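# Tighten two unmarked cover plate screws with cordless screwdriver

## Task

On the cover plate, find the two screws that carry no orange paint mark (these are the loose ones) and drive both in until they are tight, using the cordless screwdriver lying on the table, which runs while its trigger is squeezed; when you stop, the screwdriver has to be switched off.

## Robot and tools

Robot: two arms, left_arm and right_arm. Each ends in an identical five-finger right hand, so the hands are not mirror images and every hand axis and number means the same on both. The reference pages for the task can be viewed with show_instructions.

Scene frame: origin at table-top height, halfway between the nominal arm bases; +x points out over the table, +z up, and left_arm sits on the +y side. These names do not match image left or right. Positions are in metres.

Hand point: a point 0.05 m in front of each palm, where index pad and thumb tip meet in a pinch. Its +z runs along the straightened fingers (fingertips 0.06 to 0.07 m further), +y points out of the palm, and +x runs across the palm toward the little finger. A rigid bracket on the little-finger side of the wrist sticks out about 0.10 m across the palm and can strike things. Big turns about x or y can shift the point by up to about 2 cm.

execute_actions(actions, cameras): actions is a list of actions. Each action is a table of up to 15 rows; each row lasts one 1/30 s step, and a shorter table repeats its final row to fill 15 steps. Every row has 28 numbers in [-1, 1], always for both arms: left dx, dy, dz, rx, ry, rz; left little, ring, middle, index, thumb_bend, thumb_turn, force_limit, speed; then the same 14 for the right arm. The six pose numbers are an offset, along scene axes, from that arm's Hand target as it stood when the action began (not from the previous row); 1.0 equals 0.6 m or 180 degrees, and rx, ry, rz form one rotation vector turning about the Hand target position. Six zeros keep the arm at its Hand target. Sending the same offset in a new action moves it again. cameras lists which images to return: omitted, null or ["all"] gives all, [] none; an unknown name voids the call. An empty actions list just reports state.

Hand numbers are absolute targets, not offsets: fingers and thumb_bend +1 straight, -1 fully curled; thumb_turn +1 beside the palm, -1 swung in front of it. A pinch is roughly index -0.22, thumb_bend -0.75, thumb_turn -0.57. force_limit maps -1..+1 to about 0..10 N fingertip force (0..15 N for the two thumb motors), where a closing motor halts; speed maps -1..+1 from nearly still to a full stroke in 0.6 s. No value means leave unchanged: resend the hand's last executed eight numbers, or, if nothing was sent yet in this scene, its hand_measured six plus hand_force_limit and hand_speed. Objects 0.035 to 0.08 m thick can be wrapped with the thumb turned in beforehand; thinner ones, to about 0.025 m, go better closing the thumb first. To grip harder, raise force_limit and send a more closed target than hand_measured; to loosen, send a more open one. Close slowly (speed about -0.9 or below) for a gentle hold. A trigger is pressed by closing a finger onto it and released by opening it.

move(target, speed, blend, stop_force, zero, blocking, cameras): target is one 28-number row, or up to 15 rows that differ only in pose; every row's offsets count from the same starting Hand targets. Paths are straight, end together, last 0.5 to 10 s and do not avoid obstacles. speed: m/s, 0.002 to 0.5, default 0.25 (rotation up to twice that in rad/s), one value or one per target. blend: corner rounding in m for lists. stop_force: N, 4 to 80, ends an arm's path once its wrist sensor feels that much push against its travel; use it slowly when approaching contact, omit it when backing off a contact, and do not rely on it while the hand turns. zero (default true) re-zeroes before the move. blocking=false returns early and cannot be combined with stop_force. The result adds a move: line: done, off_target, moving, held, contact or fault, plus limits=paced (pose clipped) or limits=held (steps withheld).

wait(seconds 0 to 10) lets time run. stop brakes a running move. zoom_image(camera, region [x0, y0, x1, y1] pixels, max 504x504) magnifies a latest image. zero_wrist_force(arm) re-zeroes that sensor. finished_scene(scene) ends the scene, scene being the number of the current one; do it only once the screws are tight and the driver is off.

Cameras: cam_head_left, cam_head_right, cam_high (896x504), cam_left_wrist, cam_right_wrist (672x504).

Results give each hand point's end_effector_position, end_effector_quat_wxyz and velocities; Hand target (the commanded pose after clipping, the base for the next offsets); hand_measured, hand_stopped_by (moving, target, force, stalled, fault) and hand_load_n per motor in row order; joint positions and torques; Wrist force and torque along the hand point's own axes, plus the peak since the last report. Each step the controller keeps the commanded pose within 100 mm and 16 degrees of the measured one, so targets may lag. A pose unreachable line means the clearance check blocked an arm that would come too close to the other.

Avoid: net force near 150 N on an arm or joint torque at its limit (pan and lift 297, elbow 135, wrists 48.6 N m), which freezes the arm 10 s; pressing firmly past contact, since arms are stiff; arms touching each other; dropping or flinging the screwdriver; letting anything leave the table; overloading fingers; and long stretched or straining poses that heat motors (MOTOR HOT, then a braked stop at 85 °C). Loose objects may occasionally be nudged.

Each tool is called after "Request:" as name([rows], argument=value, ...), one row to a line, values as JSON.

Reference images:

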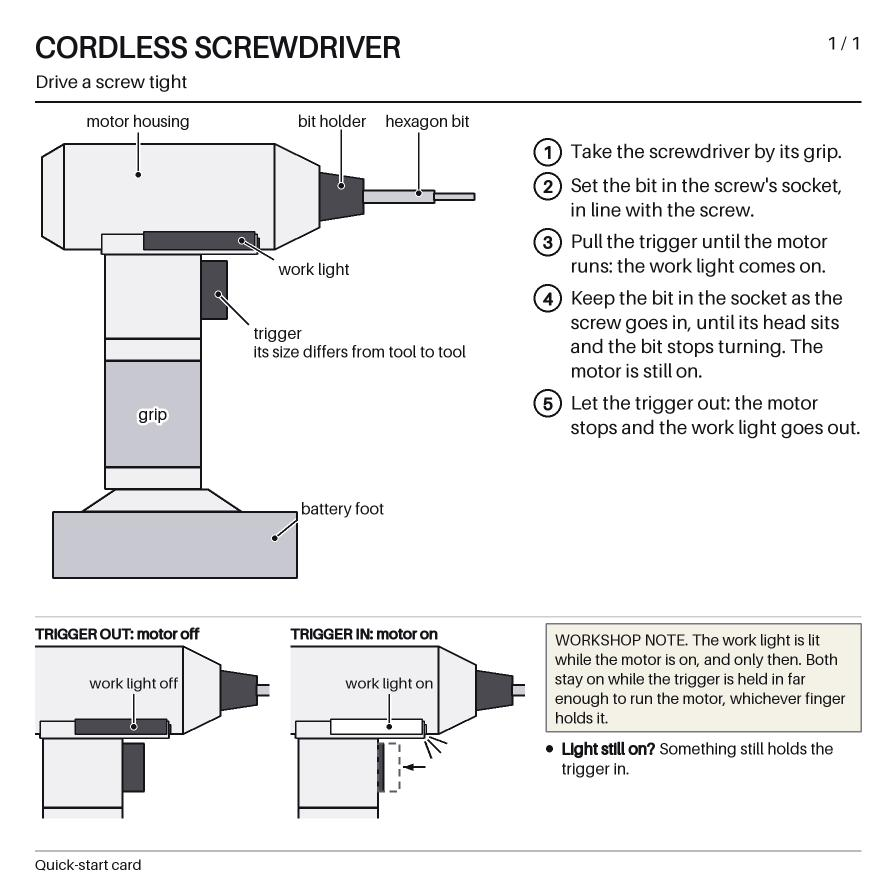

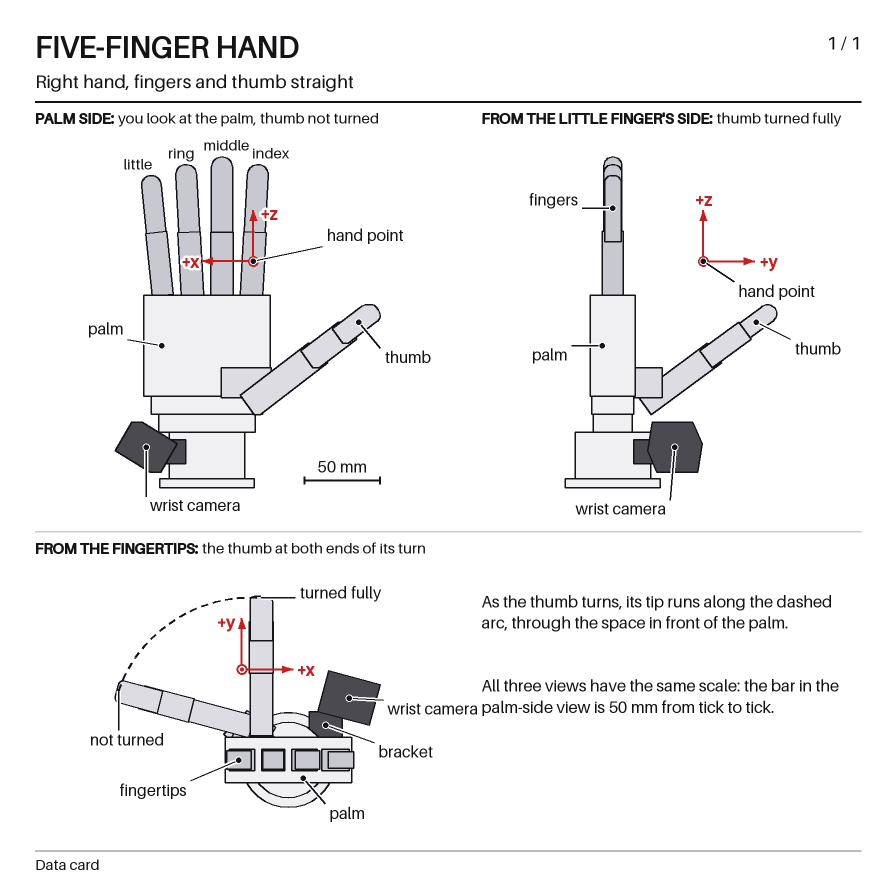

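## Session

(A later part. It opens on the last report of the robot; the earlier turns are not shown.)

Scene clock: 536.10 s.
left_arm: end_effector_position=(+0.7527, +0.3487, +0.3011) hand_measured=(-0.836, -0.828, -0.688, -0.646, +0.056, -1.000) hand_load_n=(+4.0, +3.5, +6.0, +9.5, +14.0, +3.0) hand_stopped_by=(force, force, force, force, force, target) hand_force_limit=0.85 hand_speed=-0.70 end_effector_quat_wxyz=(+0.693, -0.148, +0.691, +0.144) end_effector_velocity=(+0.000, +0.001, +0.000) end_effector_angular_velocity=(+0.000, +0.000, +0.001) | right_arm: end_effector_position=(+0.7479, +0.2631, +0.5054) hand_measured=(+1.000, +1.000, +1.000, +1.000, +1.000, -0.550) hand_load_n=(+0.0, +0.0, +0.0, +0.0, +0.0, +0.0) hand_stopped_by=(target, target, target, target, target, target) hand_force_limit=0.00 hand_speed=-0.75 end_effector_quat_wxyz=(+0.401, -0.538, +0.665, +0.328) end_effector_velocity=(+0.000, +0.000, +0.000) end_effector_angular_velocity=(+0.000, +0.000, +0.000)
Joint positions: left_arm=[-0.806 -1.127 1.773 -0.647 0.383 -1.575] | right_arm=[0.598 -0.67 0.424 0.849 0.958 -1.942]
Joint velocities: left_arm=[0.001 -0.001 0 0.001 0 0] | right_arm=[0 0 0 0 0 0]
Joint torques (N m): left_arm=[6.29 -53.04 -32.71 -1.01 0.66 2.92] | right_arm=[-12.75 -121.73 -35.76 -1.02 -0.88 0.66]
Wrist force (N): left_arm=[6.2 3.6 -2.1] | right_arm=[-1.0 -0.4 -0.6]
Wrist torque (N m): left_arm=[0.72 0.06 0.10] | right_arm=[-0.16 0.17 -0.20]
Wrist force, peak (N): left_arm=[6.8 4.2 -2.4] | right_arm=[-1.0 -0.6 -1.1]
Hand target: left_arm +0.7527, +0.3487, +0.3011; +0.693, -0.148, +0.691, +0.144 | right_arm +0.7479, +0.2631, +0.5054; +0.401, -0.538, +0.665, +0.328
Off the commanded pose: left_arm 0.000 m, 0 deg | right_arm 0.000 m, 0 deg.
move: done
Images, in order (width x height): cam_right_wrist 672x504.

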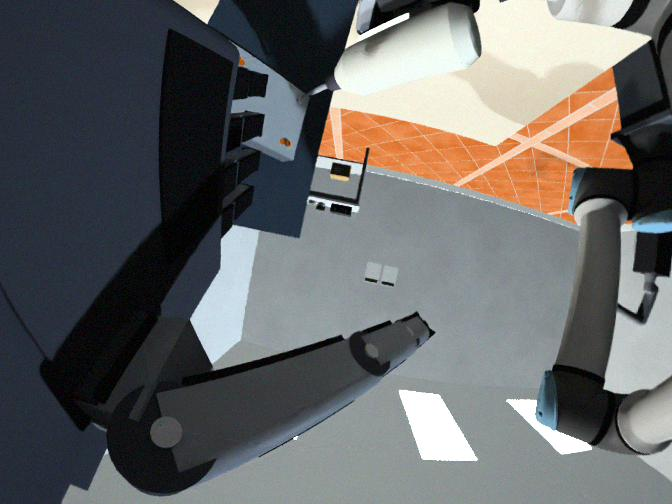

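Request:
execute_actions(actions=[], cameras=["cam_head_left","cam_head_right","cam_high","cam_left_wrist"])

Scene clock: 536.90 s.
left_arm: end_effector_position=(+0.7527, +0.3487, +0.3011) hand_measured=(-0.836, -0.828, -0.688, -0.646, +0.056, -1.000) hand_load_n=(+3.5, +3.5, +6.0, +9.5, +13.5, +3.0) hand_stopped_by=(force, force, force, force, force, target) hand_force_limit=0.85 hand_speed=-0.70 end_effector_quat_wxyz=(+0.693, -0.148, +0.691, +0.144) end_effector_velocity=(+0.000, +0.000, +0.000) end_effector_angular_velocity=(+0.000, +0.000, -0.001) | right_arm: end_effector_position=(+0.7479, +0.2631, +0.5054) hand_measured=(+1.000, +1.000, +1.000, +1.000, +1.000, -0.550) hand_load_n=(+0.0, +0.0, +0.0, +0.0, +0.0, +0.0) hand_stopped_by=(target, target, target, target, target, target) hand_force_limit=0.00 hand_speed=-0.75 end_effector_quat_wxyz=(+0.401, -0.538, +0.665, +0.328) end_effector_velocity=(+0.000, +0.000, +0.000) end_effector_angular_velocity=(+0.000, +0.000, +0.000)
Joint positions: left_arm=[-0.806 -1.127 1.773 -0.647 0.383 -1.575] | right_arm=[0.598 -0.67 0.424 0.849 0.958 -1.942]
Joint velocities: left_arm=[0 0 0 -0.001 0.001 0.001] | right_arm=[0 0 0 0 0 0]
Joint torques (N m): left_arm=[5.47 -52.09 -31.55 -1.36 0.8 2.6] | right_arm=[-12.44 -122.28 -36.57 -0.87 -0.74 0.65]
Wrist force (N): left_arm=[6.4 4.2 -2.2] | right_arm=[-1.1 -0.4 -0.7]
Wrist torque (N m): left_arm=[0.81 0.03 0.14] | right_arm=[-0.14 0.20 -0.20]
Wrist force, peak (N): left_arm=[6.5 4.3 -2.0] | right_arm=[-1.1 -0.4 -1.0]
Hand target: left_arm +0.7527, +0.3487, +0.3011; +0.693, -0.148, +0.691, +0.144 | right_arm +0.7479, +0.2631, +0.5054; +0.401, -0.538, +0.665, +0.328
Off the commanded pose: left_arm 0.000 m, 0 deg | right_arm 0.000 m, 0 deg.
Images, in order (width x height): cam_head_left 896x504, cam_head_right 896x504, cam_high 896x504, cam_left_wrist 672x504.

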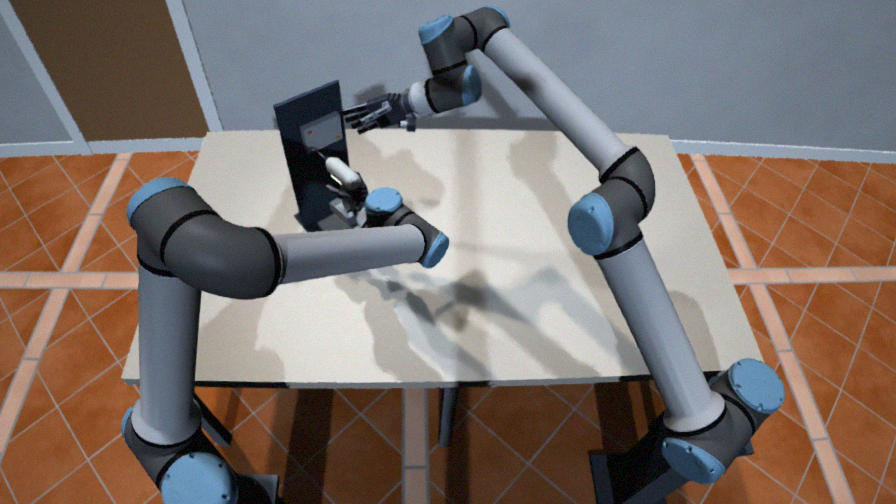

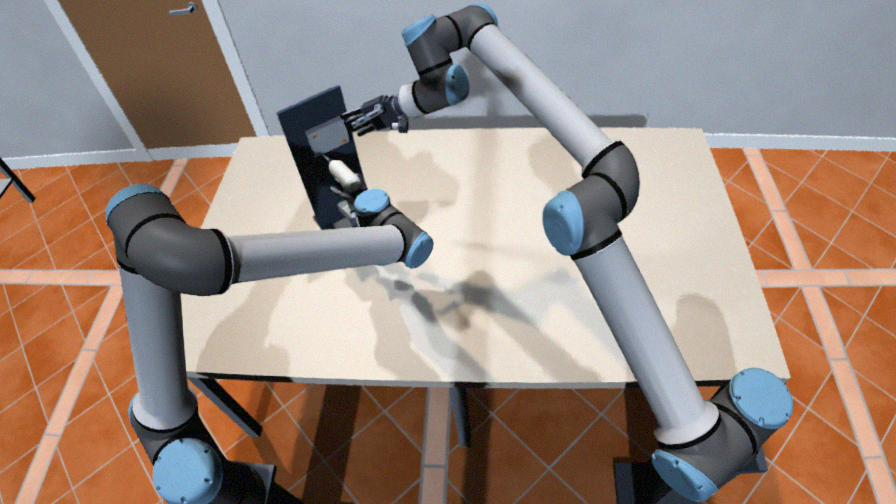

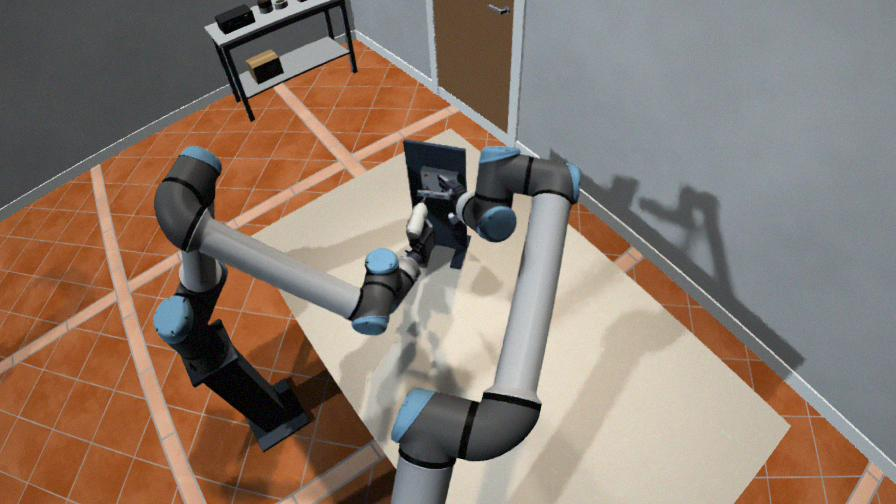

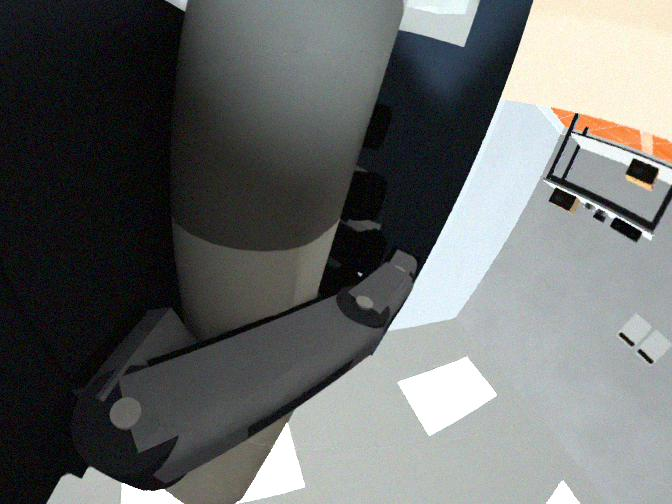

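Request:
zoom_image(camera="cam_head_left", region=[290, 100, 380, 230])

Request:
zoom_image(camera="cam_head_right", region=[290, 100, 380, 230])

Request:
zoom_image(camera="cam_high", region=[390, 130, 480, 260])

Scaled by 3.877.

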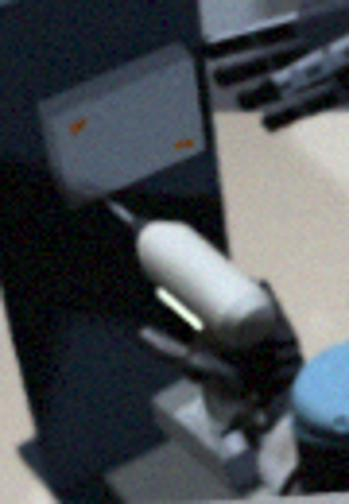

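Scaled by 3.877.

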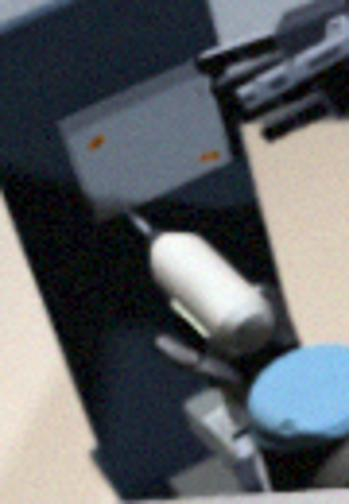

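Scaled by 3.877.

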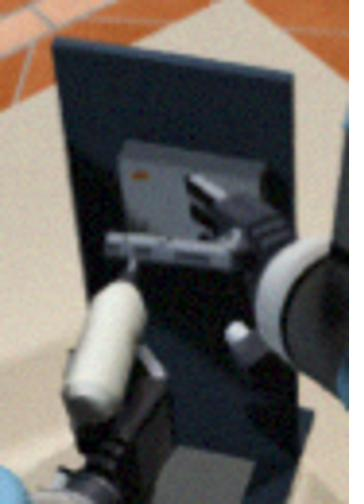

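Request:
move(target=[0,0,0,0,0,0,-0.97,-0.97,-0.97,0.2,-0.97,-1,0.85,-0.3,0,0,0,0,0,0,1,1,1,1,1,-0.55,0.0,-0.75], cameras=[])

Request:
move(target=[0.0006,0.00705,-0.0025,0,0,0,-0.97,-0.97,-0.97,0.2,-0.97,-1,0.85,-0.3,0,0,0,0,0,0,1,1,1,1,1,-0.55,0.0,-0.75], speed=0.02, cameras=["cam_right_wrist"])

Request:
zoom_image(camera="cam_right_wrist", region=[290, 80, 330, 110])

Scene clock: 538.53 s.
left_arm: end_effector_position=(+0.7527, +0.3487, +0.3011) hand_measured=(-0.836, -0.828, -0.688, +0.200, +0.056, -1.000) hand_load_n=(+4.0, +3.5, +8.5, +0.0, +13.0, +3.0) hand_stopped_by=(force, force, force, target, force, target) hand_force_limit=0.85 hand_speed=-0.30 end_effector_quat_wxyz=(+0.693, -0.148, +0.691, +0.144) end_effector_velocity=(+0.000, -0.001, +0.000) end_effector_angular_velocity=(+0.002, +0.001, -0.001) | right_arm: end_effector_position=(+0.7479, +0.2631, +0.5054) hand_measured=(+1.000, +1.000, +1.000, +1.000, +1.000, -0.550) hand_load_n=(+0.0, +0.0, +0.0, +0.0, +0.0, +0.0) hand_stopped_by=(target, target, target, target, target, target) hand_force_limit=0.00 hand_speed=-0.75 end_effector_quat_wxyz=(+0.401, -0.538, +0.665, +0.328) end_effector_velocity=(+0.000, +0.000, +0.001) end_effector_angular_velocity=(+0.001, -0.001, +0.000)
Joint positions: left_arm=[-0.806 -1.127 1.773 -0.647 0.383 -1.575] | right_arm=[0.598 -0.67 0.424 0.849 0.958 -1.942]
Joint velocities: left_arm=[-0.001 0 0 0 0 0.001] | right_arm=[0 -0.001 0 0 0 0]
Joint torques (N m): left_arm=[5.57 -54.49 -27.34 -2.05 0.57 3.42] | right_arm=[-12.4 -122.54 -37.09 -0.41 -0.25 0.68]
Wrist force (N): left_arm=[6.2 4.2 -2.1] | right_arm=[-1.0 -0.8 -0.8]
Wrist torque (N m): left_arm=[0.81 0.06 0.12] | right_arm=[-0.19 0.18 -0.21]
Wrist force, peak (N): left_arm=[6.6 4.1 -2.3] | right_arm=[-0.9 -0.4 -1.3]
Hand target: left_arm +0.7527, +0.3487, +0.3011; +0.693, -0.148, +0.691, +0.144 | right_arm +0.7479, +0.2631, +0.5054; +0.401, -0.538, +0.665, +0.328
Off the commanded pose: left_arm 0.000 m, 0 deg | right_arm 0.000 m, 0 deg.
move: done
No camera images: "cameras" was empty.

Scene clock: 539.23 s.
left_arm: end_effector_position=(+0.7531, +0.3530, +0.2995) hand_measured=(-0.836, -0.828, -0.688, +0.200, +0.056, -1.000) hand_load_n=(+4.0, +3.5, +8.5, +0.0, +13.5, +3.0) hand_stopped_by=(force, force, force, target, force, target) hand_force_limit=0.85 hand_speed=-0.30 end_effector_quat_wxyz=(+0.692, -0.148, +0.691, +0.144) end_effector_velocity=(+0.000, +0.000, +0.000) end_effector_angular_velocity=(+0.000, +0.000, +0.000) | right_arm: end_effector_position=(+0.7479, +0.2631, +0.5054) hand_measured=(+1.000, +1.000, +1.000, +1.000, +1.000, -0.550) hand_load_n=(+0.0, +0.0, +0.0, +0.0, +0.0, -0.5) hand_stopped_by=(target, target, target, target, target, target) hand_force_limit=0.00 hand_speed=-0.75 end_effector_quat_wxyz=(+0.401, -0.538, +0.665, +0.328) end_effector_velocity=(+0.000, +0.000, +0.000) end_effector_angular_velocity=(+0.000, +0.001, +0.000)
Joint positions: left_arm=[-0.801 -1.128 1.778 -0.651 0.387 -1.575] | right_arm=[0.598 -0.67 0.424 0.849 0.958 -1.942]
Joint velocities: left_arm=[0 0 0 0 0.001 -0.001] | right_arm=[0 0 0 0.001 0 0]
Joint torques (N m): left_arm=[-2.9 -85.4 -31.49 -3.48 0.95 1.07] | right_arm=[-11.73 -122.45 -37.7 -0.21 -0.12 0.6]
Wrist force (N): left_arm=[6.7 4.0 -2.1] | right_arm=[-0.7 -0.3 -0.9]
Wrist torque (N m): left_arm=[0.78 0.00 0.15] | right_arm=[-0.12 0.14 -0.18]
Wrist force, peak (N): left_arm=[6.6 4.2 -2.4] | right_arm=[-1.1 -0.6 -0.6]
Hand target: left_arm +0.7531, +0.3529, +0.2996; +0.693, -0.148, +0.691, +0.144 | right_arm +0.7479, +0.2631, +0.5054; +0.401, -0.538, +0.665, +0.328
Off the commanded pose: left_arm 0.000 m, 0 deg | right_arm 0.000 m, 0 deg.
move: done
Images, in order (width x height): cam_right_wrist 672x504.

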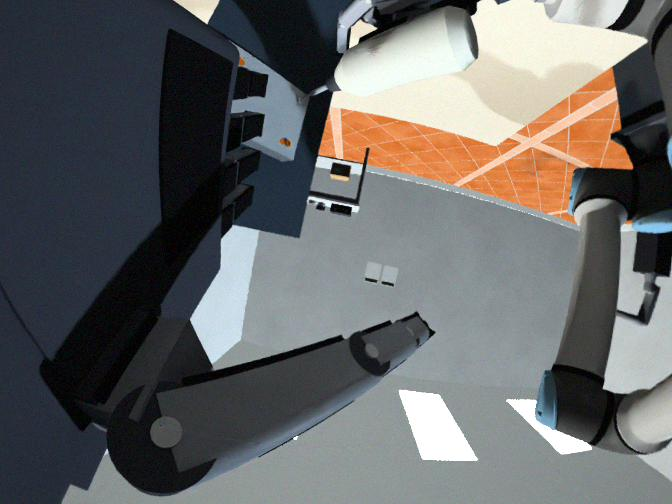

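Scaled by 12.600 from the camera's 672x504 image, which has a finer 960x720 frame.

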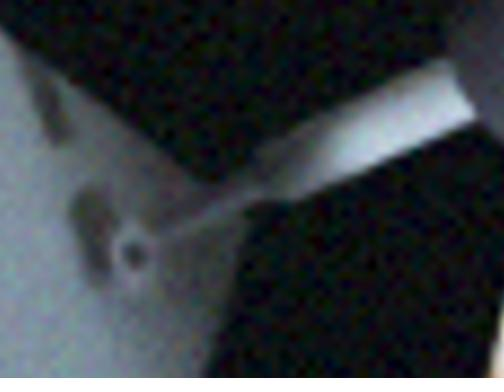

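Request:
move(target=[0.0032,0.004,-0.0012,0,0,0,-0.97,-0.97,-0.97,0.2,-0.97,-1,0.85,-0.3,0,0,0,0,0,0,1,1,1,1,1,-0.55,0.0,-0.75], speed=0.02, cameras=["cam_right_wrist"])

Request:
zoom_image(camera="cam_right_wrist", region=[290, 80, 330, 110])

Scene clock: 540.20 s.
left_arm: end_effector_position=(+0.7550, +0.3554, +0.2989) hand_measured=(-0.836, -0.828, -0.688, +0.200, +0.056, -1.000) hand_load_n=(+4.0, +3.5, +9.0, +0.0, +13.5, +2.5) hand_stopped_by=(force, force, force, target, force, target) hand_force_limit=0.85 hand_speed=-0.30 end_effector_quat_wxyz=(+0.693, -0.148, +0.691, +0.144) end_effector_velocity=(+0.000, +0.000, +0.000) end_effector_angular_velocity=(+0.000, +0.000, +0.001) | right_arm: end_effector_position=(+0.7479, +0.2631, +0.5054) hand_measured=(+1.000, +1.000, +1.000, +1.000, +1.000, -0.550) hand_load_n=(+0.0, +0.0, +0.0, +0.0, +0.0, +0.0) hand_stopped_by=(target, target, target, target, target, target) hand_force_limit=0.00 hand_speed=-0.75 end_effector_quat_wxyz=(+0.401, -0.538, +0.665, +0.328) end_effector_velocity=(+0.000, +0.000, +0.001) end_effector_angular_velocity=(+0.000, -0.001, +0.000)
Joint positions: left_arm=[-0.797 -1.127 1.777 -0.652 0.392 -1.575] | right_arm=[0.598 -0.67 0.424 0.849 0.958 -1.942]
Joint velocities: left_arm=[0 0 0 0 -0.001 0] | right_arm=[0 -0.001 0 0 0 0]
Joint torques (N m): left_arm=[-0.79 -55.22 -50.22 -3.94 0.93 -0.24] | right_arm=[-12.34 -122.07 -38.84 -0.16 0.03 0.82]
Wrist force (N): left_arm=[6.5 3.9 -2.4] | right_arm=[-0.7 -0.3 -0.7]
Wrist torque (N m): left_arm=[0.77 0.03 0.13] | right_arm=[-0.13 0.13 -0.18]
Wrist force, peak (N): left_arm=[6.6 4.1 -2.4] | right_arm=[-0.9 -0.7 -1.3]
Hand target: left_arm +0.7550, +0.3553, +0.2988; +0.693, -0.148, +0.691, +0.144 | right_arm +0.7479, +0.2631, +0.5054; +0.401, -0.538, +0.665, +0.328
Off the commanded pose: left_arm 0.000 m, 0 deg | right_arm 0.000 m, 0 deg.
move: done
Images, in order (width x height): cam_right_wrist 672x504.

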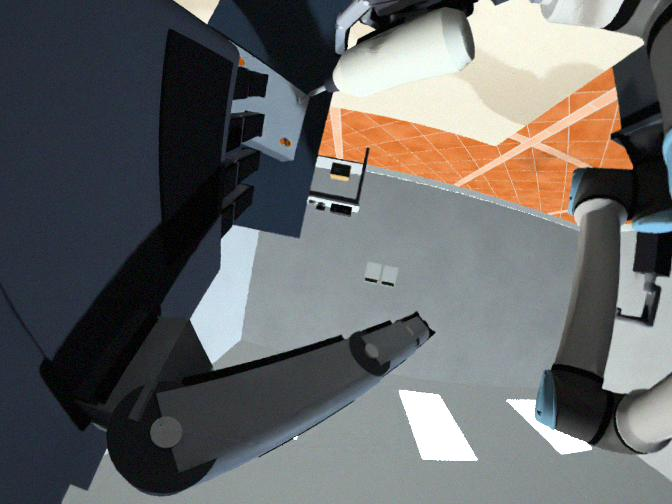

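Scaled by 12.600 from the camera's 672x504 image, which has a finer 960x720 frame.

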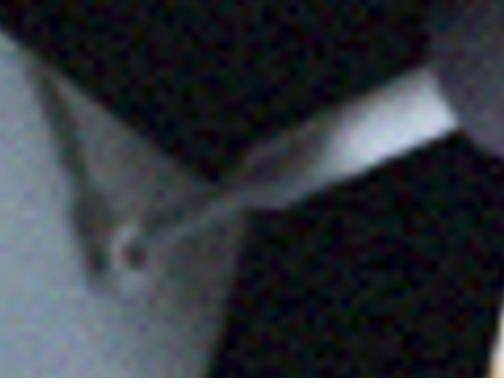

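Request:
move(target=[0.0058,0.0049,0,0,0,0,-0.97,-0.97,-0.97,0.2,-0.97,-1,0.85,-0.3,0,0,0,0,0,0,1,1,1,1,1,-0.55,0.0,-0.75], speed=0.005, stop_force=4, cameras=["cam_right_wrist"])

Request:
zoom_image(camera="cam_right_wrist", region=[290, 80, 330, 110])

Scene clock: 542.07 s.
left_arm: end_effector_position=(+0.7574, +0.3573, +0.2988) hand_measured=(-0.836, -0.828, -0.688, +0.200, +0.056, -1.000) hand_load_n=(+4.0, +3.5, +8.5, +0.0, +13.5, +3.0) hand_stopped_by=(force, force, force, target, force, target) hand_force_limit=0.85 hand_speed=-0.30 end_effector_quat_wxyz=(+0.692, -0.148, +0.691, +0.144) end_effector_velocity=(+0.000, +0.000, +0.000) end_effector_angular_velocity=(-0.002, -0.001, +0.000) | right_arm: end_effector_position=(+0.7479, +0.2631, +0.5054) hand_measured=(+1.000, +1.000, +1.000, +1.000, +1.000, -0.550) hand_load_n=(+0.5, +0.0, +0.0, +0.0, +0.0, +0.0) hand_stopped_by=(target, target, target, target, target, target) hand_force_limit=0.00 hand_speed=-0.75 end_effector_quat_wxyz=(+0.401, -0.538, +0.665, +0.328) end_effector_velocity=(+0.000, +0.000, -0.001) end_effector_angular_velocity=(-0.001, +0.002, +0.000)
Joint positions: left_arm=[-0.793 -1.126 1.775 -0.651 0.396 -1.575] | right_arm=[0.598 -0.67 0.424 0.849 0.958 -1.942]
Joint velocities: left_arm=[0 0 0 0 0 -0.002] | right_arm=[0 0.001 0 0.001 0 0]
Joint torques (N m): left_arm=[-8.41 -86.64 -25.28 -3.89 -2.53 -2] | right_arm=[-10.72 -122.95 -40.42 0.59 -0.1 0.68]
Wrist force (N): left_arm=[6.2 3.6 -4.7] | right_arm=[-0.8 -0.8 -0.9]
Wrist torque (N m): left_arm=[0.77 -0.12 0.15] | right_arm=[-0.19 0.14 -0.20]
Wrist force, peak (N): left_arm=[9.0 0.3 -12.9] | right_arm=[-1.0 -0.9 -0.9]
Hand target: left_arm +0.7573, +0.3573, +0.2988; +0.693, -0.148, +0.691, +0.144 | right_arm +0.7479, +0.2631, +0.5054; +0.401, -0.538, +0.665, +0.328
Off the commanded pose: left_arm 0.001 m, 0 deg | right_arm 0.000 m, 0 deg.
move: contact (left_arm)
Images, in order (width x height): cam_right_wrist 672x504.

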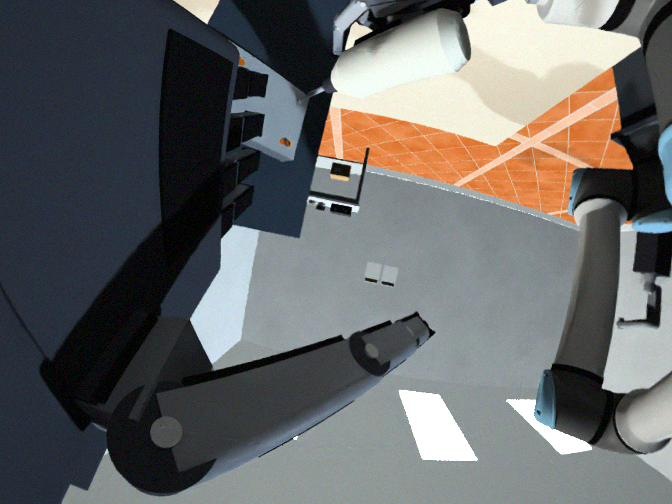

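Scaled by 12.600 from the camera's 672x504 image, which has a finer 960x720 frame.

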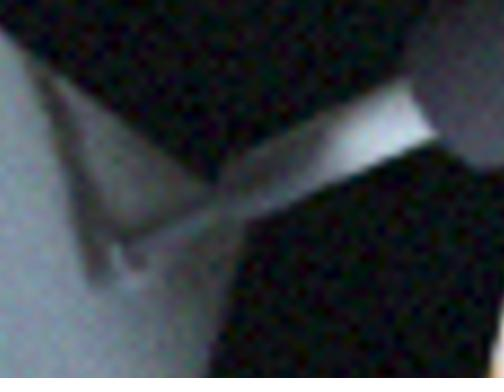

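Request:
move([
  [-0.0038,-0.0032,0,0,0,0,-0.97,-0.97,-0.97,0.2,-0.97,-1,0.85,-0.3,0,0,0,0,0,0,1,1,1,1,1,-0.55,0.0,-0.75],
  [-0.0053,-0.0014,0,0,0,0,-0.97,-0.97,-0.97,0.2,-0.97,-1,0.85,-0.3,0,0,0,0,0,0,1,1,1,1,1,-0.55,0.0,-0.75],
], speed=0.02, cameras=[])

Request:
move(target=[0.0058,0.0049,0,0,0,0,-0.97,-0.97,-0.97,0.2,-0.97,-1,0.85,-0.3,0,0,0,0,0,0,1,1,1,1,1,-0.55,0.0,-0.75], speed=0.005, stop_force=4, cameras=["cam_right_wrist"])

Request:
zoom_image(camera="cam_right_wrist", region=[290, 80, 330, 110])

Scene clock: 543.00 s.
left_arm: end_effector_position=(+0.7541, +0.3565, +0.2989) hand_measured=(-0.836, -0.828, -0.688, +0.200, +0.056, -1.000) hand_load_n=(+4.0, +3.5, +8.5, +0.0, +13.5, +2.5) hand_stopped_by=(force, force, force, target, force, target) hand_force_limit=0.85 hand_speed=-0.30 end_effector_quat_wxyz=(+0.693, -0.148, +0.691, +0.144) end_effector_velocity=(+0.000, +0.000, +0.000) end_effector_angular_velocity=(+0.000, +0.000, +0.000) | right_arm: end_effector_position=(+0.7479, +0.2631, +0.5054) hand_measured=(+1.000, +1.000, +1.000, +1.000, +1.000, -0.550) hand_load_n=(+0.0, +0.0, +0.0, +0.0, +0.0, +0.0) hand_stopped_by=(target, target, target, target, target, target) hand_force_limit=0.00 hand_speed=-0.75 end_effector_quat_wxyz=(+0.401, -0.538, +0.665, +0.328) end_effector_velocity=(+0.000, +0.000, +0.000) end_effector_angular_velocity=(+0.000, -0.001, +0.000)
Joint positions: left_arm=[-0.797 -1.129 1.78 -0.653 0.392 -1.575] | right_arm=[0.598 -0.67 0.424 0.849 0.958 -1.942]
Joint velocities: left_arm=[0 0.001 0 -0.001 0 0] | right_arm=[0 0 0 -0.001 0 0]
Joint torques (N m): left_arm=[10.57 -69.54 -36.43 -3.99 2.38 -1.91] | right_arm=[-11.32 -121.99 -40.63 0.5 -0.15 0.57]
Wrist force (N): left_arm=[6.5 4.0 -1.9] | right_arm=[-0.4 -0.3 -0.6]
Wrist torque (N m): left_arm=[0.76 0.02 0.13] | right_arm=[-0.14 0.09 -0.16]
Wrist force, peak (N): left_arm=[6.1 3.5 -4.6] | right_arm=[-0.8 -0.5 -1.0]
Hand target: left_arm +0.7542, +0.3565, +0.2989; +0.693, -0.148, +0.691, +0.144 | right_arm +0.7479, +0.2631, +0.5054; +0.401, -0.538, +0.665, +0.328
Off the commanded pose: left_arm 0.000 m, 0 deg | right_arm 0.000 m, 0 deg.
move: done
No camera images: "cameras" was empty.

Scene clock: 544.93 s.
left_arm: end_effector_position=(+0.7566, +0.3586, +0.2988) hand_measured=(-0.836, -0.828, -0.688, +0.200, +0.056, -1.000) hand_load_n=(+4.5, +4.0, +8.5, +0.5, +13.0, +2.5) hand_stopped_by=(force, force, force, target, force, target) hand_force_limit=0.85 hand_speed=-0.30 end_effector_quat_wxyz=(+0.692, -0.148, +0.691, +0.144) end_effector_velocity=(+0.000, +0.000, +0.000) end_effector_angular_velocity=(+0.001, +0.000, +0.000) | right_arm: end_effector_position=(+0.7479, +0.2631, +0.5054) hand_measured=(+1.000, +1.000, +1.000, +1.000, +1.000, -0.550) hand_load_n=(+0.0, +0.0, +0.0, +0.0, +0.0, +0.0) hand_stopped_by=(target, target, target, target, target, target) hand_force_limit=0.00 hand_speed=-0.75 end_effector_quat_wxyz=(+0.401, -0.538, +0.665, +0.328) end_effector_velocity=(+0.000, +0.000, -0.001) end_effector_angular_velocity=(-0.001, +0.001, +0.000)
Joint positions: left_arm=[-0.792 -1.127 1.778 -0.652 0.396 -1.575] | right_arm=[0.598 -0.67 0.424 0.849 0.958 -1.942]
Joint velocities: left_arm=[0 0 0 0 0 0.001] | right_arm=[0 0.001 0 0 0 0]
Joint torques (N m): left_arm=[-11.41 -85.62 -26.14 -4.33 -1.86 -1.53] | right_arm=[-10.25 -120.95 -42.22 1.04 -0.01 0.8]
Wrist force (N): left_arm=[5.7 3.3 -3.8] | right_arm=[-0.9 -0.6 -0.8]
Wrist torque (N m): left_arm=[0.79 -0.04 0.15] | right_arm=[-0.17 0.17 -0.20]
Wrist force, peak (N): left_arm=[6.5 1.9 -8.6] | right_arm=[-0.9 -0.5 -1.3]
Hand target: left_arm +0.7566, +0.3586, +0.2989; +0.693, -0.148, +0.691, +0.144 | right_arm +0.7479, +0.2631, +0.5054; +0.401, -0.538, +0.665, +0.328
Off the commanded pose: left_arm 0.001 m, 0 deg | right_arm 0.000 m, 0 deg.
move: contact (left_arm)
Images, in order (width x height): cam_right_wrist 672x504.

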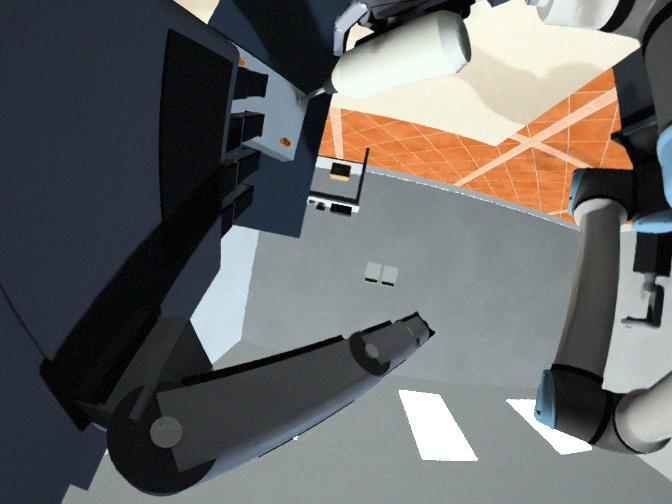

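Scaled by 12.600 from the camera's 672x504 image, which has a finer 960x720 frame.

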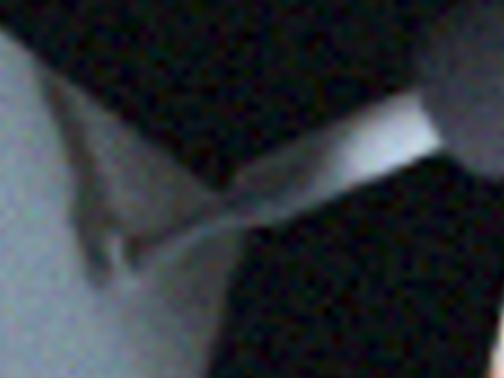

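Request:
move(target=[0,0,0,0,0,0,-0.97,-0.97,-0.97,-0.99,-0.97,-1,0.85,-0.7,0,0,0,0,0,0,1,1,1,1,1,-0.55,0.0,-0.75], cameras=["cam_right_wrist"])

Request:
zoom_image(camera="cam_right_wrist", region=[280, 0, 490, 140])

Scene clock: 547.00 s.
left_arm: end_effector_position=(+0.7566, +0.3586, +0.2989) hand_measured=(-0.836, -0.828, -0.688, -0.646, +0.056, -1.000) hand_load_n=(+4.0, +3.5, +6.5, +8.5, +13.5, +2.5) hand_stopped_by=(force, force, force, force, force, target) hand_force_limit=0.85 hand_speed=-0.70 end_effector_quat_wxyz=(+0.693, -0.148, +0.691, +0.144) end_effector_velocity=(+0.000, +0.000, +0.000) end_effector_angular_velocity=(+0.001, +0.000, -0.001) | right_arm: end_effector_position=(+0.7479, +0.2631, +0.5054) hand_measured=(+1.000, +1.000, +1.000, +1.000, +1.000, -0.550) hand_load_n=(+0.0, +0.0, +0.0, +0.0, +0.0, +0.0) hand_stopped_by=(target, target, target, target, target, target) hand_force_limit=0.00 hand_speed=-0.75 end_effector_quat_wxyz=(+0.401, -0.538, +0.665, +0.328) end_effector_velocity=(+0.000, +0.000, +0.001) end_effector_angular_velocity=(+0.000, +0.000, +0.000)
Joint positions: left_arm=[-0.792 -1.127 1.778 -0.652 0.396 -1.575] | right_arm=[0.598 -0.67 0.424 0.849 0.958 -1.942]
Joint velocities: left_arm=[0 0 0 -0.001 0.001 0.001] | right_arm=[0 -0.001 0 0 0 0]
Joint torques (N m): left_arm=[-13.19 -87.25 -30.24 -3.72 -1.16 -1.35] | right_arm=[-9.89 -121.83 -43.47 1.6 -0.19 0.62]
Wrist force (N): left_arm=[6.3 3.1 -3.6] | right_arm=[-0.6 -0.6 -0.4]
Wrist torque (N m): left_arm=[0.83 -0.07 0.17] | right_arm=[-0.19 0.10 -0.18]
Wrist force, peak (N): left_arm=[6.5 3.4 -3.9] | right_arm=[-1.2 -0.5 -1.2]
Hand target: left_arm +0.7566, +0.3586, +0.2989; +0.693, -0.148, +0.691, +0.144 | right_arm +0.7479, +0.2631, +0.5054; +0.401, -0.538, +0.665, +0.328
Off the commanded pose: left_arm 0.000 m, 0 deg | right_arm 0.000 m, 0 deg.
move: done
Images, in order (width x height): cam_right_wrist 672x504.

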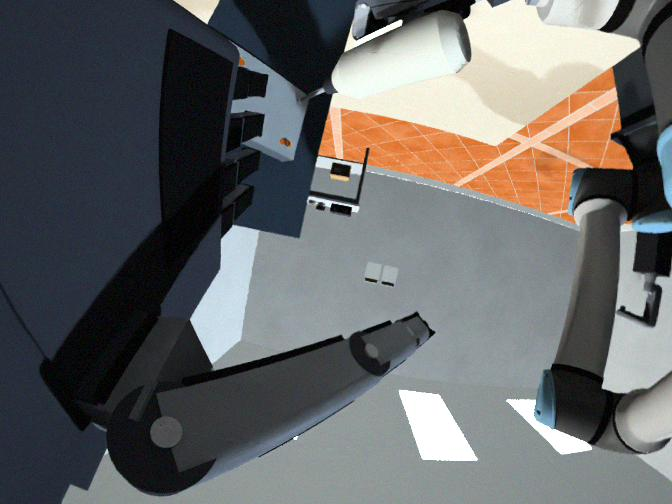

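Scaled by 2.400 from the camera's 672x504 image, which has a finer 960x720 frame.

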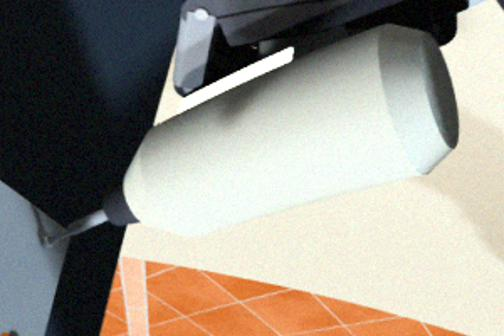

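Lit, bit at the socket; press gently.

Request:
move(target=[0.0013,0.0011,0,0,0,0,-0.97,-0.97,-0.97,-0.99,-0.97,-1,0.85,-0.7,0,0,0,0,0,0,1,1,1,1,1,-0.55,0.0,-0.75], speed=0.002, stop_force=5, cameras=[])

Request:
wait(seconds=0.5, cameras=[])

Request:
move(target=[0.0013,0.0011,0,0,0,0,-0.97,-0.97,-0.97,-0.99,-0.97,-1,0.85,-0.7,0,0,0,0,0,0,1,1,1,1,1,-0.55,0.0,-0.75], speed=0.002, stop_force=5, cameras=["cam_right_wrist"])

Request:
zoom_image(camera="cam_right_wrist", region=[290, 80, 330, 110])

Scene clock: 548.43 s.
left_arm: end_effector_position=(+0.7571, +0.3589, +0.2990) hand_measured=(-0.836, -0.828, -0.688, -0.646, +0.056, -1.000) hand_load_n=(+5.0, +4.0, +6.5, +8.5, +13.5, +2.0) hand_stopped_by=(force, force, force, force, force, target) hand_force_limit=0.85 hand_speed=-0.70 end_effector_quat_wxyz=(+0.693, -0.148, +0.691, +0.144) end_effector_velocity=(+0.000, -0.001, +0.000) end_effector_angular_velocity=(-0.001, +0.000, -0.001) | right_arm: end_effector_position=(+0.7479, +0.2631, +0.5054) hand_measured=(+1.000, +1.000, +1.000, +1.000, +1.000, -0.550) hand_load_n=(-0.5, +0.0, +0.0, +0.0, +0.0, +0.0) hand_stopped_by=(target, target, target, target, target, target) hand_force_limit=0.00 hand_speed=-0.75 end_effector_quat_wxyz=(+0.401, -0.538, +0.665, +0.328) end_effector_velocity=(+0.000, +0.000, -0.002) end_effector_angular_velocity=(-0.001, +0.001, +0.000)
Joint positions: left_arm=[-0.792 -1.127 1.777 -0.652 0.397 -1.575] | right_arm=[0.598 -0.67 0.424 0.849 0.958 -1.942]
Joint velocities: left_arm=[-0.001 0 0 0 0 -0.001] | right_arm=[0 0.001 0 0 0 0]
Joint torques (N m): left_arm=[-6.81 -86.3 -25.39 -3.44 -2.42 -1.63] | right_arm=[-9.85 -121.86 -43.92 1.92 0.08 0.75]
Wrist force (N): left_arm=[6.3 1.2 -5.6] | right_arm=[-0.7 -0.3 -1.0]
Wrist torque (N m): left_arm=[1.00 -0.21 0.28] | right_arm=[-0.11 0.15 -0.18]
Wrist force, peak (N): left_arm=[7.6 -1.0 -10.5] | right_arm=[-0.9 -0.6 -1.2]
Hand target: left_arm +0.7571, +0.3589, +0.2989; +0.693, -0.148, +0.691, +0.144 | right_arm +0.7479, +0.2631, +0.5054; +0.401, -0.538, +0.665, +0.328
Off the commanded pose: left_arm 0.000 m, 0 deg | right_arm 0.000 m, 0 deg.
move: contact (left_arm)
No camera images: "cameras" was empty.

Scene clock: 548.93 s.
left_arm: end_effector_position=(+0.7570, +0.3589, +0.2989) hand_measured=(-0.836, -0.828, -0.688, -0.646, +0.056, -1.000) hand_load_n=(+5.0, +4.0, +6.5, +8.5, +14.0, +2.5) hand_stopped_by=(force, force, force, force, force, target) hand_force_limit=0.85 hand_speed=-0.70 end_effector_quat_wxyz=(+0.693, -0.148, +0.691, +0.144) end_effector_velocity=(+0.000, +0.000, +0.000) end_effector_angular_velocity=(+0.002, +0.001, +0.001) | right_arm: end_effector_position=(+0.7479, +0.2631, +0.5054) hand_measured=(+1.000, +1.000, +1.000, +1.000, +1.000, -0.550) hand_load_n=(+0.0, +0.0, +0.0, +0.0, +0.0, -0.5) hand_stopped_by=(target, target, target, target, target, target) hand_force_limit=0.00 hand_speed=-0.75 end_effector_quat_wxyz=(+0.401, -0.538, +0.665, +0.328) end_effector_velocity=(+0.000, +0.000, -0.001) end_effector_angular_velocity=(-0.001, +0.001, +0.000)
Joint positions: left_arm=[-0.792 -1.127 1.777 -0.652 0.397 -1.575] | right_arm=[0.598 -0.67 0.424 0.849 0.958 -1.942]
Joint velocities: left_arm=[0.001 0 0 0 0 0.002] | right_arm=[0 0.001 0 0 0 0]
Joint torques (N m): left_arm=[-7.98 -87.31 -25.5 -4.46 -2.64 -1.84] | right_arm=[-8.91 -121.13 -43.72 2.03 -0.06 0.47]
Wrist force (N): left_arm=[6.0 1.4 -5.2] | right_arm=[-0.8 -0.6 -1.0]
Wrist torque (N m): left_arm=[1.05 -0.19 0.28] | right_arm=[-0.15 0.16 -0.19]
Wrist force, peak (N): left_arm=[6.2 0.6 -7.6] | right_arm=[-0.8 -0.6 -1.0]
Hand target: left_arm +0.7571, +0.3589, +0.2989; +0.693, -0.148, +0.691, +0.144 | right_arm +0.7479, +0.2631, +0.5054; +0.401, -0.538, +0.665, +0.328
Off the commanded pose: left_arm 0.000 m, 0 deg | right_arm 0.000 m, 0 deg.
wait: 0.50 s; at rest by 0.17 s
No camera images: "cameras" was empty.

Scene clock: 549.80 s.
left_arm: end_effector_position=(+0.7571, +0.3591, +0.2989) hand_measured=(-0.836, -0.828, -0.688, -0.646, +0.056, -1.000) hand_load_n=(+5.0, +4.0, +6.0, +8.0, +14.0, +2.0) hand_stopped_by=(force, force, force, force, force, target) hand_force_limit=0.85 hand_speed=-0.70 end_effector_quat_wxyz=(+0.693, -0.148, +0.691, +0.144) end_effector_velocity=(+0.000, +0.001, +0.001) end_effector_angular_velocity=(+0.000, -0.001, +0.002) | right_arm: end_effector_position=(+0.7479, +0.2631, +0.5054) hand_measured=(+1.000, +1.000, +1.000, +1.000, +1.000, -0.550) hand_load_n=(+0.0, +0.0, +0.0, +0.0, +0.0, +0.0) hand_stopped_by=(target, target, target, target, target, target) hand_force_limit=0.00 hand_speed=-0.75 end_effector_quat_wxyz=(+0.401, -0.538, +0.665, +0.328) end_effector_velocity=(+0.000, +0.000, +0.000) end_effector_angular_velocity=(-0.001, +0.001, +0.000)
Joint positions: left_arm=[-0.791 -1.127 1.777 -0.652 0.397 -1.575] | right_arm=[0.598 -0.67 0.424 0.849 0.958 -1.942]
Joint velocities: left_arm=[0.001 -0.001 0 0 -0.001 0.001] | right_arm=[0 0 0 0.001 0 0]
Joint torques (N m): left_arm=[-4.77 -77.48 -34.34 -2.47 -2.84 -1.67] | right_arm=[-9.96 -121.28 -44 2.22 -0.12 0.56]
Wrist force (N): left_arm=[7.3 0.3 -10.1] | right_arm=[-0.9 -0.3 -0.4]
Wrist torque (N m): left_arm=[1.06 -0.18 0.26] | right_arm=[-0.15 0.16 -0.19]
Wrist force, peak (N): left_arm=[8.8 -1.3 -13.6] | right_arm=[-1.2 -0.8 -0.8]
Hand target: left_arm +0.7571, +0.3590, +0.2989; +0.693, -0.148, +0.691, +0.144 | right_arm +0.7479, +0.2631, +0.5054; +0.401, -0.538, +0.665, +0.328
Off the commanded pose: left_arm 0.001 m, 0 deg | right_arm 0.000 m, 0 deg.
move: contact (left_arm)
Images, in order (width x height): cam_right_wrist 672x504.

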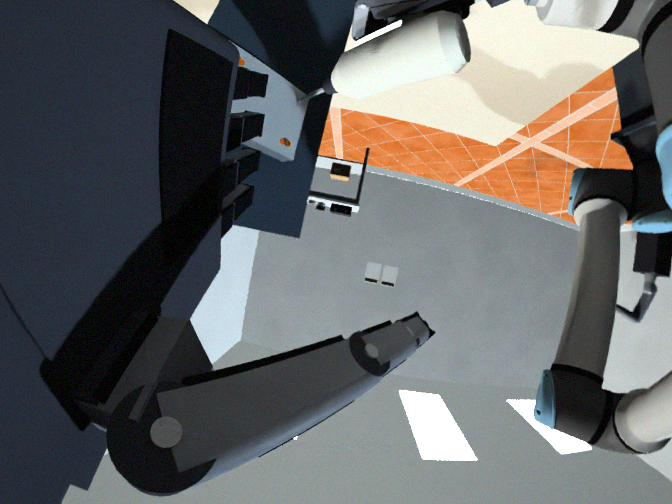

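Scaled by 12.600 from the camera's 672x504 image, which has a finer 960x720 frame.

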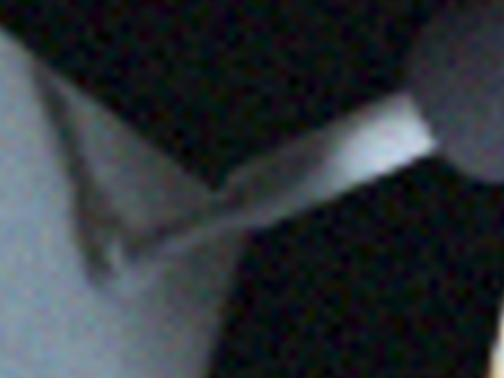

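Request:
move(target=[0,0,0,0,0,0,-0.97,-0.97,-0.97,0.2,-0.97,-1,0.85,-0.3,0,0,0,0,0,0,1,1,1,1,1,-0.55,0.0,-0.75], cameras=[])

Request:
move(target=[-0.0255,-0.0214,0,0,0,0,-0.97,-0.97,-0.97,0.2,-0.97,-1,0.85,-0.3,0,0,0,0,0,0,1,1,1,1,1,-0.55,0.0,-0.75], speed=0.05, cameras=["cam_right_wrist"])

Request:
zoom_image(camera="cam_right_wrist", region=[290, 75, 350, 120])

Scene clock: 551.17 s.
left_arm: end_effector_position=(+0.7571, +0.3590, +0.2989) hand_measured=(-0.836, -0.828, -0.688, +0.200, +0.056, -1.000) hand_load_n=(+5.0, +3.5, +8.0, -0.5, +13.5, +2.0) hand_stopped_by=(force, force, force, target, force, target) hand_force_limit=0.85 hand_speed=-0.30 end_effector_quat_wxyz=(+0.693, -0.148, +0.691, +0.144) end_effector_velocity=(+0.000, +0.000, +0.000) end_effector_angular_velocity=(+0.000, +0.000, +0.000) | right_arm: end_effector_position=(+0.7479, +0.2631, +0.5054) hand_measured=(+1.000, +1.000, +1.000, +1.000, +1.000, -0.550) hand_load_n=(+0.0, +0.0, +0.0, +0.0, +0.0, +0.0) hand_stopped_by=(target, target, target, target, target, target) hand_force_limit=0.00 hand_speed=-0.75 end_effector_quat_wxyz=(+0.401, -0.538, +0.665, +0.328) end_effector_velocity=(+0.000, +0.000, +0.001) end_effector_angular_velocity=(+0.001, -0.001, +0.000)
Joint positions: left_arm=[-0.791 -1.127 1.777 -0.652 0.397 -1.575] | right_arm=[0.598 -0.67 0.424 0.849 0.958 -1.942]
Joint velocities: left_arm=[0 0 0 0 0 -0.001] | right_arm=[0 0 0 -0.001 0 0]
Joint torques (N m): left_arm=[0.66 -76.49 -36.28 -2.8 -2.22 -1.49] | right_arm=[-8.32 -121.53 -44.02 2.63 0.04 0.46]
Wrist force (N): left_arm=[8.1 1.1 -9.3] | right_arm=[-1.3 -0.4 -0.8]
Wrist torque (N m): left_arm=[0.88 -0.07 0.19] | right_arm=[-0.13 0.23 -0.22]
Wrist force, peak (N): left_arm=[8.6 1.8 -10.0] | right_arm=[-1.2 -0.5 -1.0]
Hand target: left_arm +0.7571, +0.3590, +0.2989; +0.693, -0.148, +0.691, +0.144 | right_arm +0.7479, +0.2631, +0.5054; +0.401, -0.538, +0.665, +0.328
Off the commanded pose: left_arm 0.000 m, 0 deg | right_arm 0.000 m, 0 deg.
move: done
No camera images: "cameras" was empty.

Scene clock: 551.90 s.
left_arm: end_effector_position=(+0.7416, +0.3462, +0.2989) hand_measured=(-0.836, -0.828, -0.688, +0.200, +0.056, -1.000) hand_load_n=(+4.5, +4.0, +9.0, +0.0, +13.5, +3.5) hand_stopped_by=(force, force, force, target, force, target) hand_force_limit=0.85 hand_speed=-0.30 end_effector_quat_wxyz=(+0.693, -0.148, +0.691, +0.144) end_effector_velocity=(+0.002, +0.002, +0.001) end_effector_angular_velocity=(-0.001, -0.001, -0.002) | right_arm: end_effector_position=(+0.7479, +0.2631, +0.5054) hand_measured=(+1.000, +1.000, +1.000, +1.000, +1.000, -0.550) hand_load_n=(+0.0, +0.0, +0.5, +0.0, +0.0, +0.0) hand_stopped_by=(target, target, target, target, target, target) hand_force_limit=0.00 hand_speed=-0.75 end_effector_quat_wxyz=(+0.401, -0.538, +0.665, +0.328) end_effector_velocity=(+0.000, +0.000, +0.001) end_effector_angular_velocity=(+0.000, +0.000, +0.000)
Joint positions: left_arm=[-0.819 -1.137 1.792 -0.658 0.369 -1.575] | right_arm=[0.598 -0.67 0.424 0.849 0.958 -1.942]
Joint velocities: left_arm=[0.004 -0.001 0 0 0.005 0] | right_arm=[0 -0.001 0 0 0 0]
Joint torques (N m): left_arm=[14.36 -57.46 -44.37 -2.99 1.21 -0.09] | right_arm=[-8.76 -121.84 -44.05 2.57 -0.06 0.54]
Wrist force (N): left_arm=[6.3 3.7 -2.3] | right_arm=[-0.6 -0.4 -1.2]
Wrist torque (N m): left_arm=[0.74 0.05 0.12] | right_arm=[-0.11 0.14 -0.17]
Wrist force, peak (N): left_arm=[8.4 1.0 -9.6] | right_arm=[-0.8 -0.5 -1.1]
Hand target: left_arm +0.7418, +0.3462, +0.2989; +0.693, -0.148, +0.691, +0.144 | right_arm +0.7479, +0.2631, +0.5054; +0.401, -0.538, +0.665, +0.328
Off the commanded pose: left_arm 0.000 m, 0 deg | right_arm 0.000 m, 0 deg.
move: done
Images, in order (width x height): cam_right_wrist 672x504.

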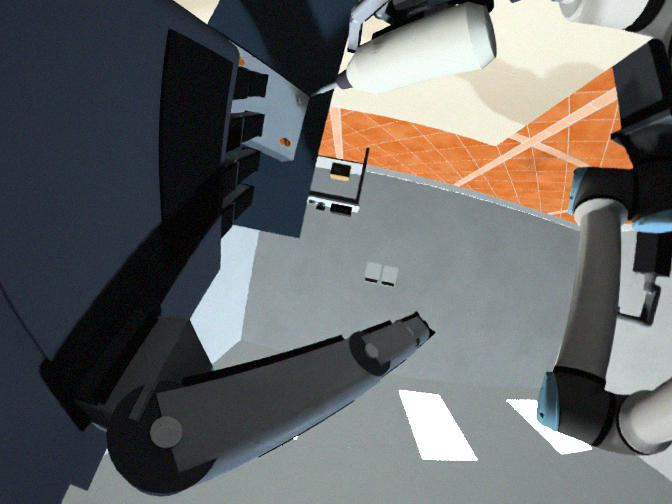

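Scaled by 8.400 from the camera's 672x504 image, which has a finer 960x720 frame.

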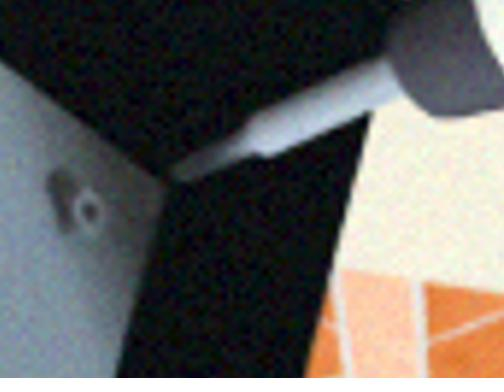

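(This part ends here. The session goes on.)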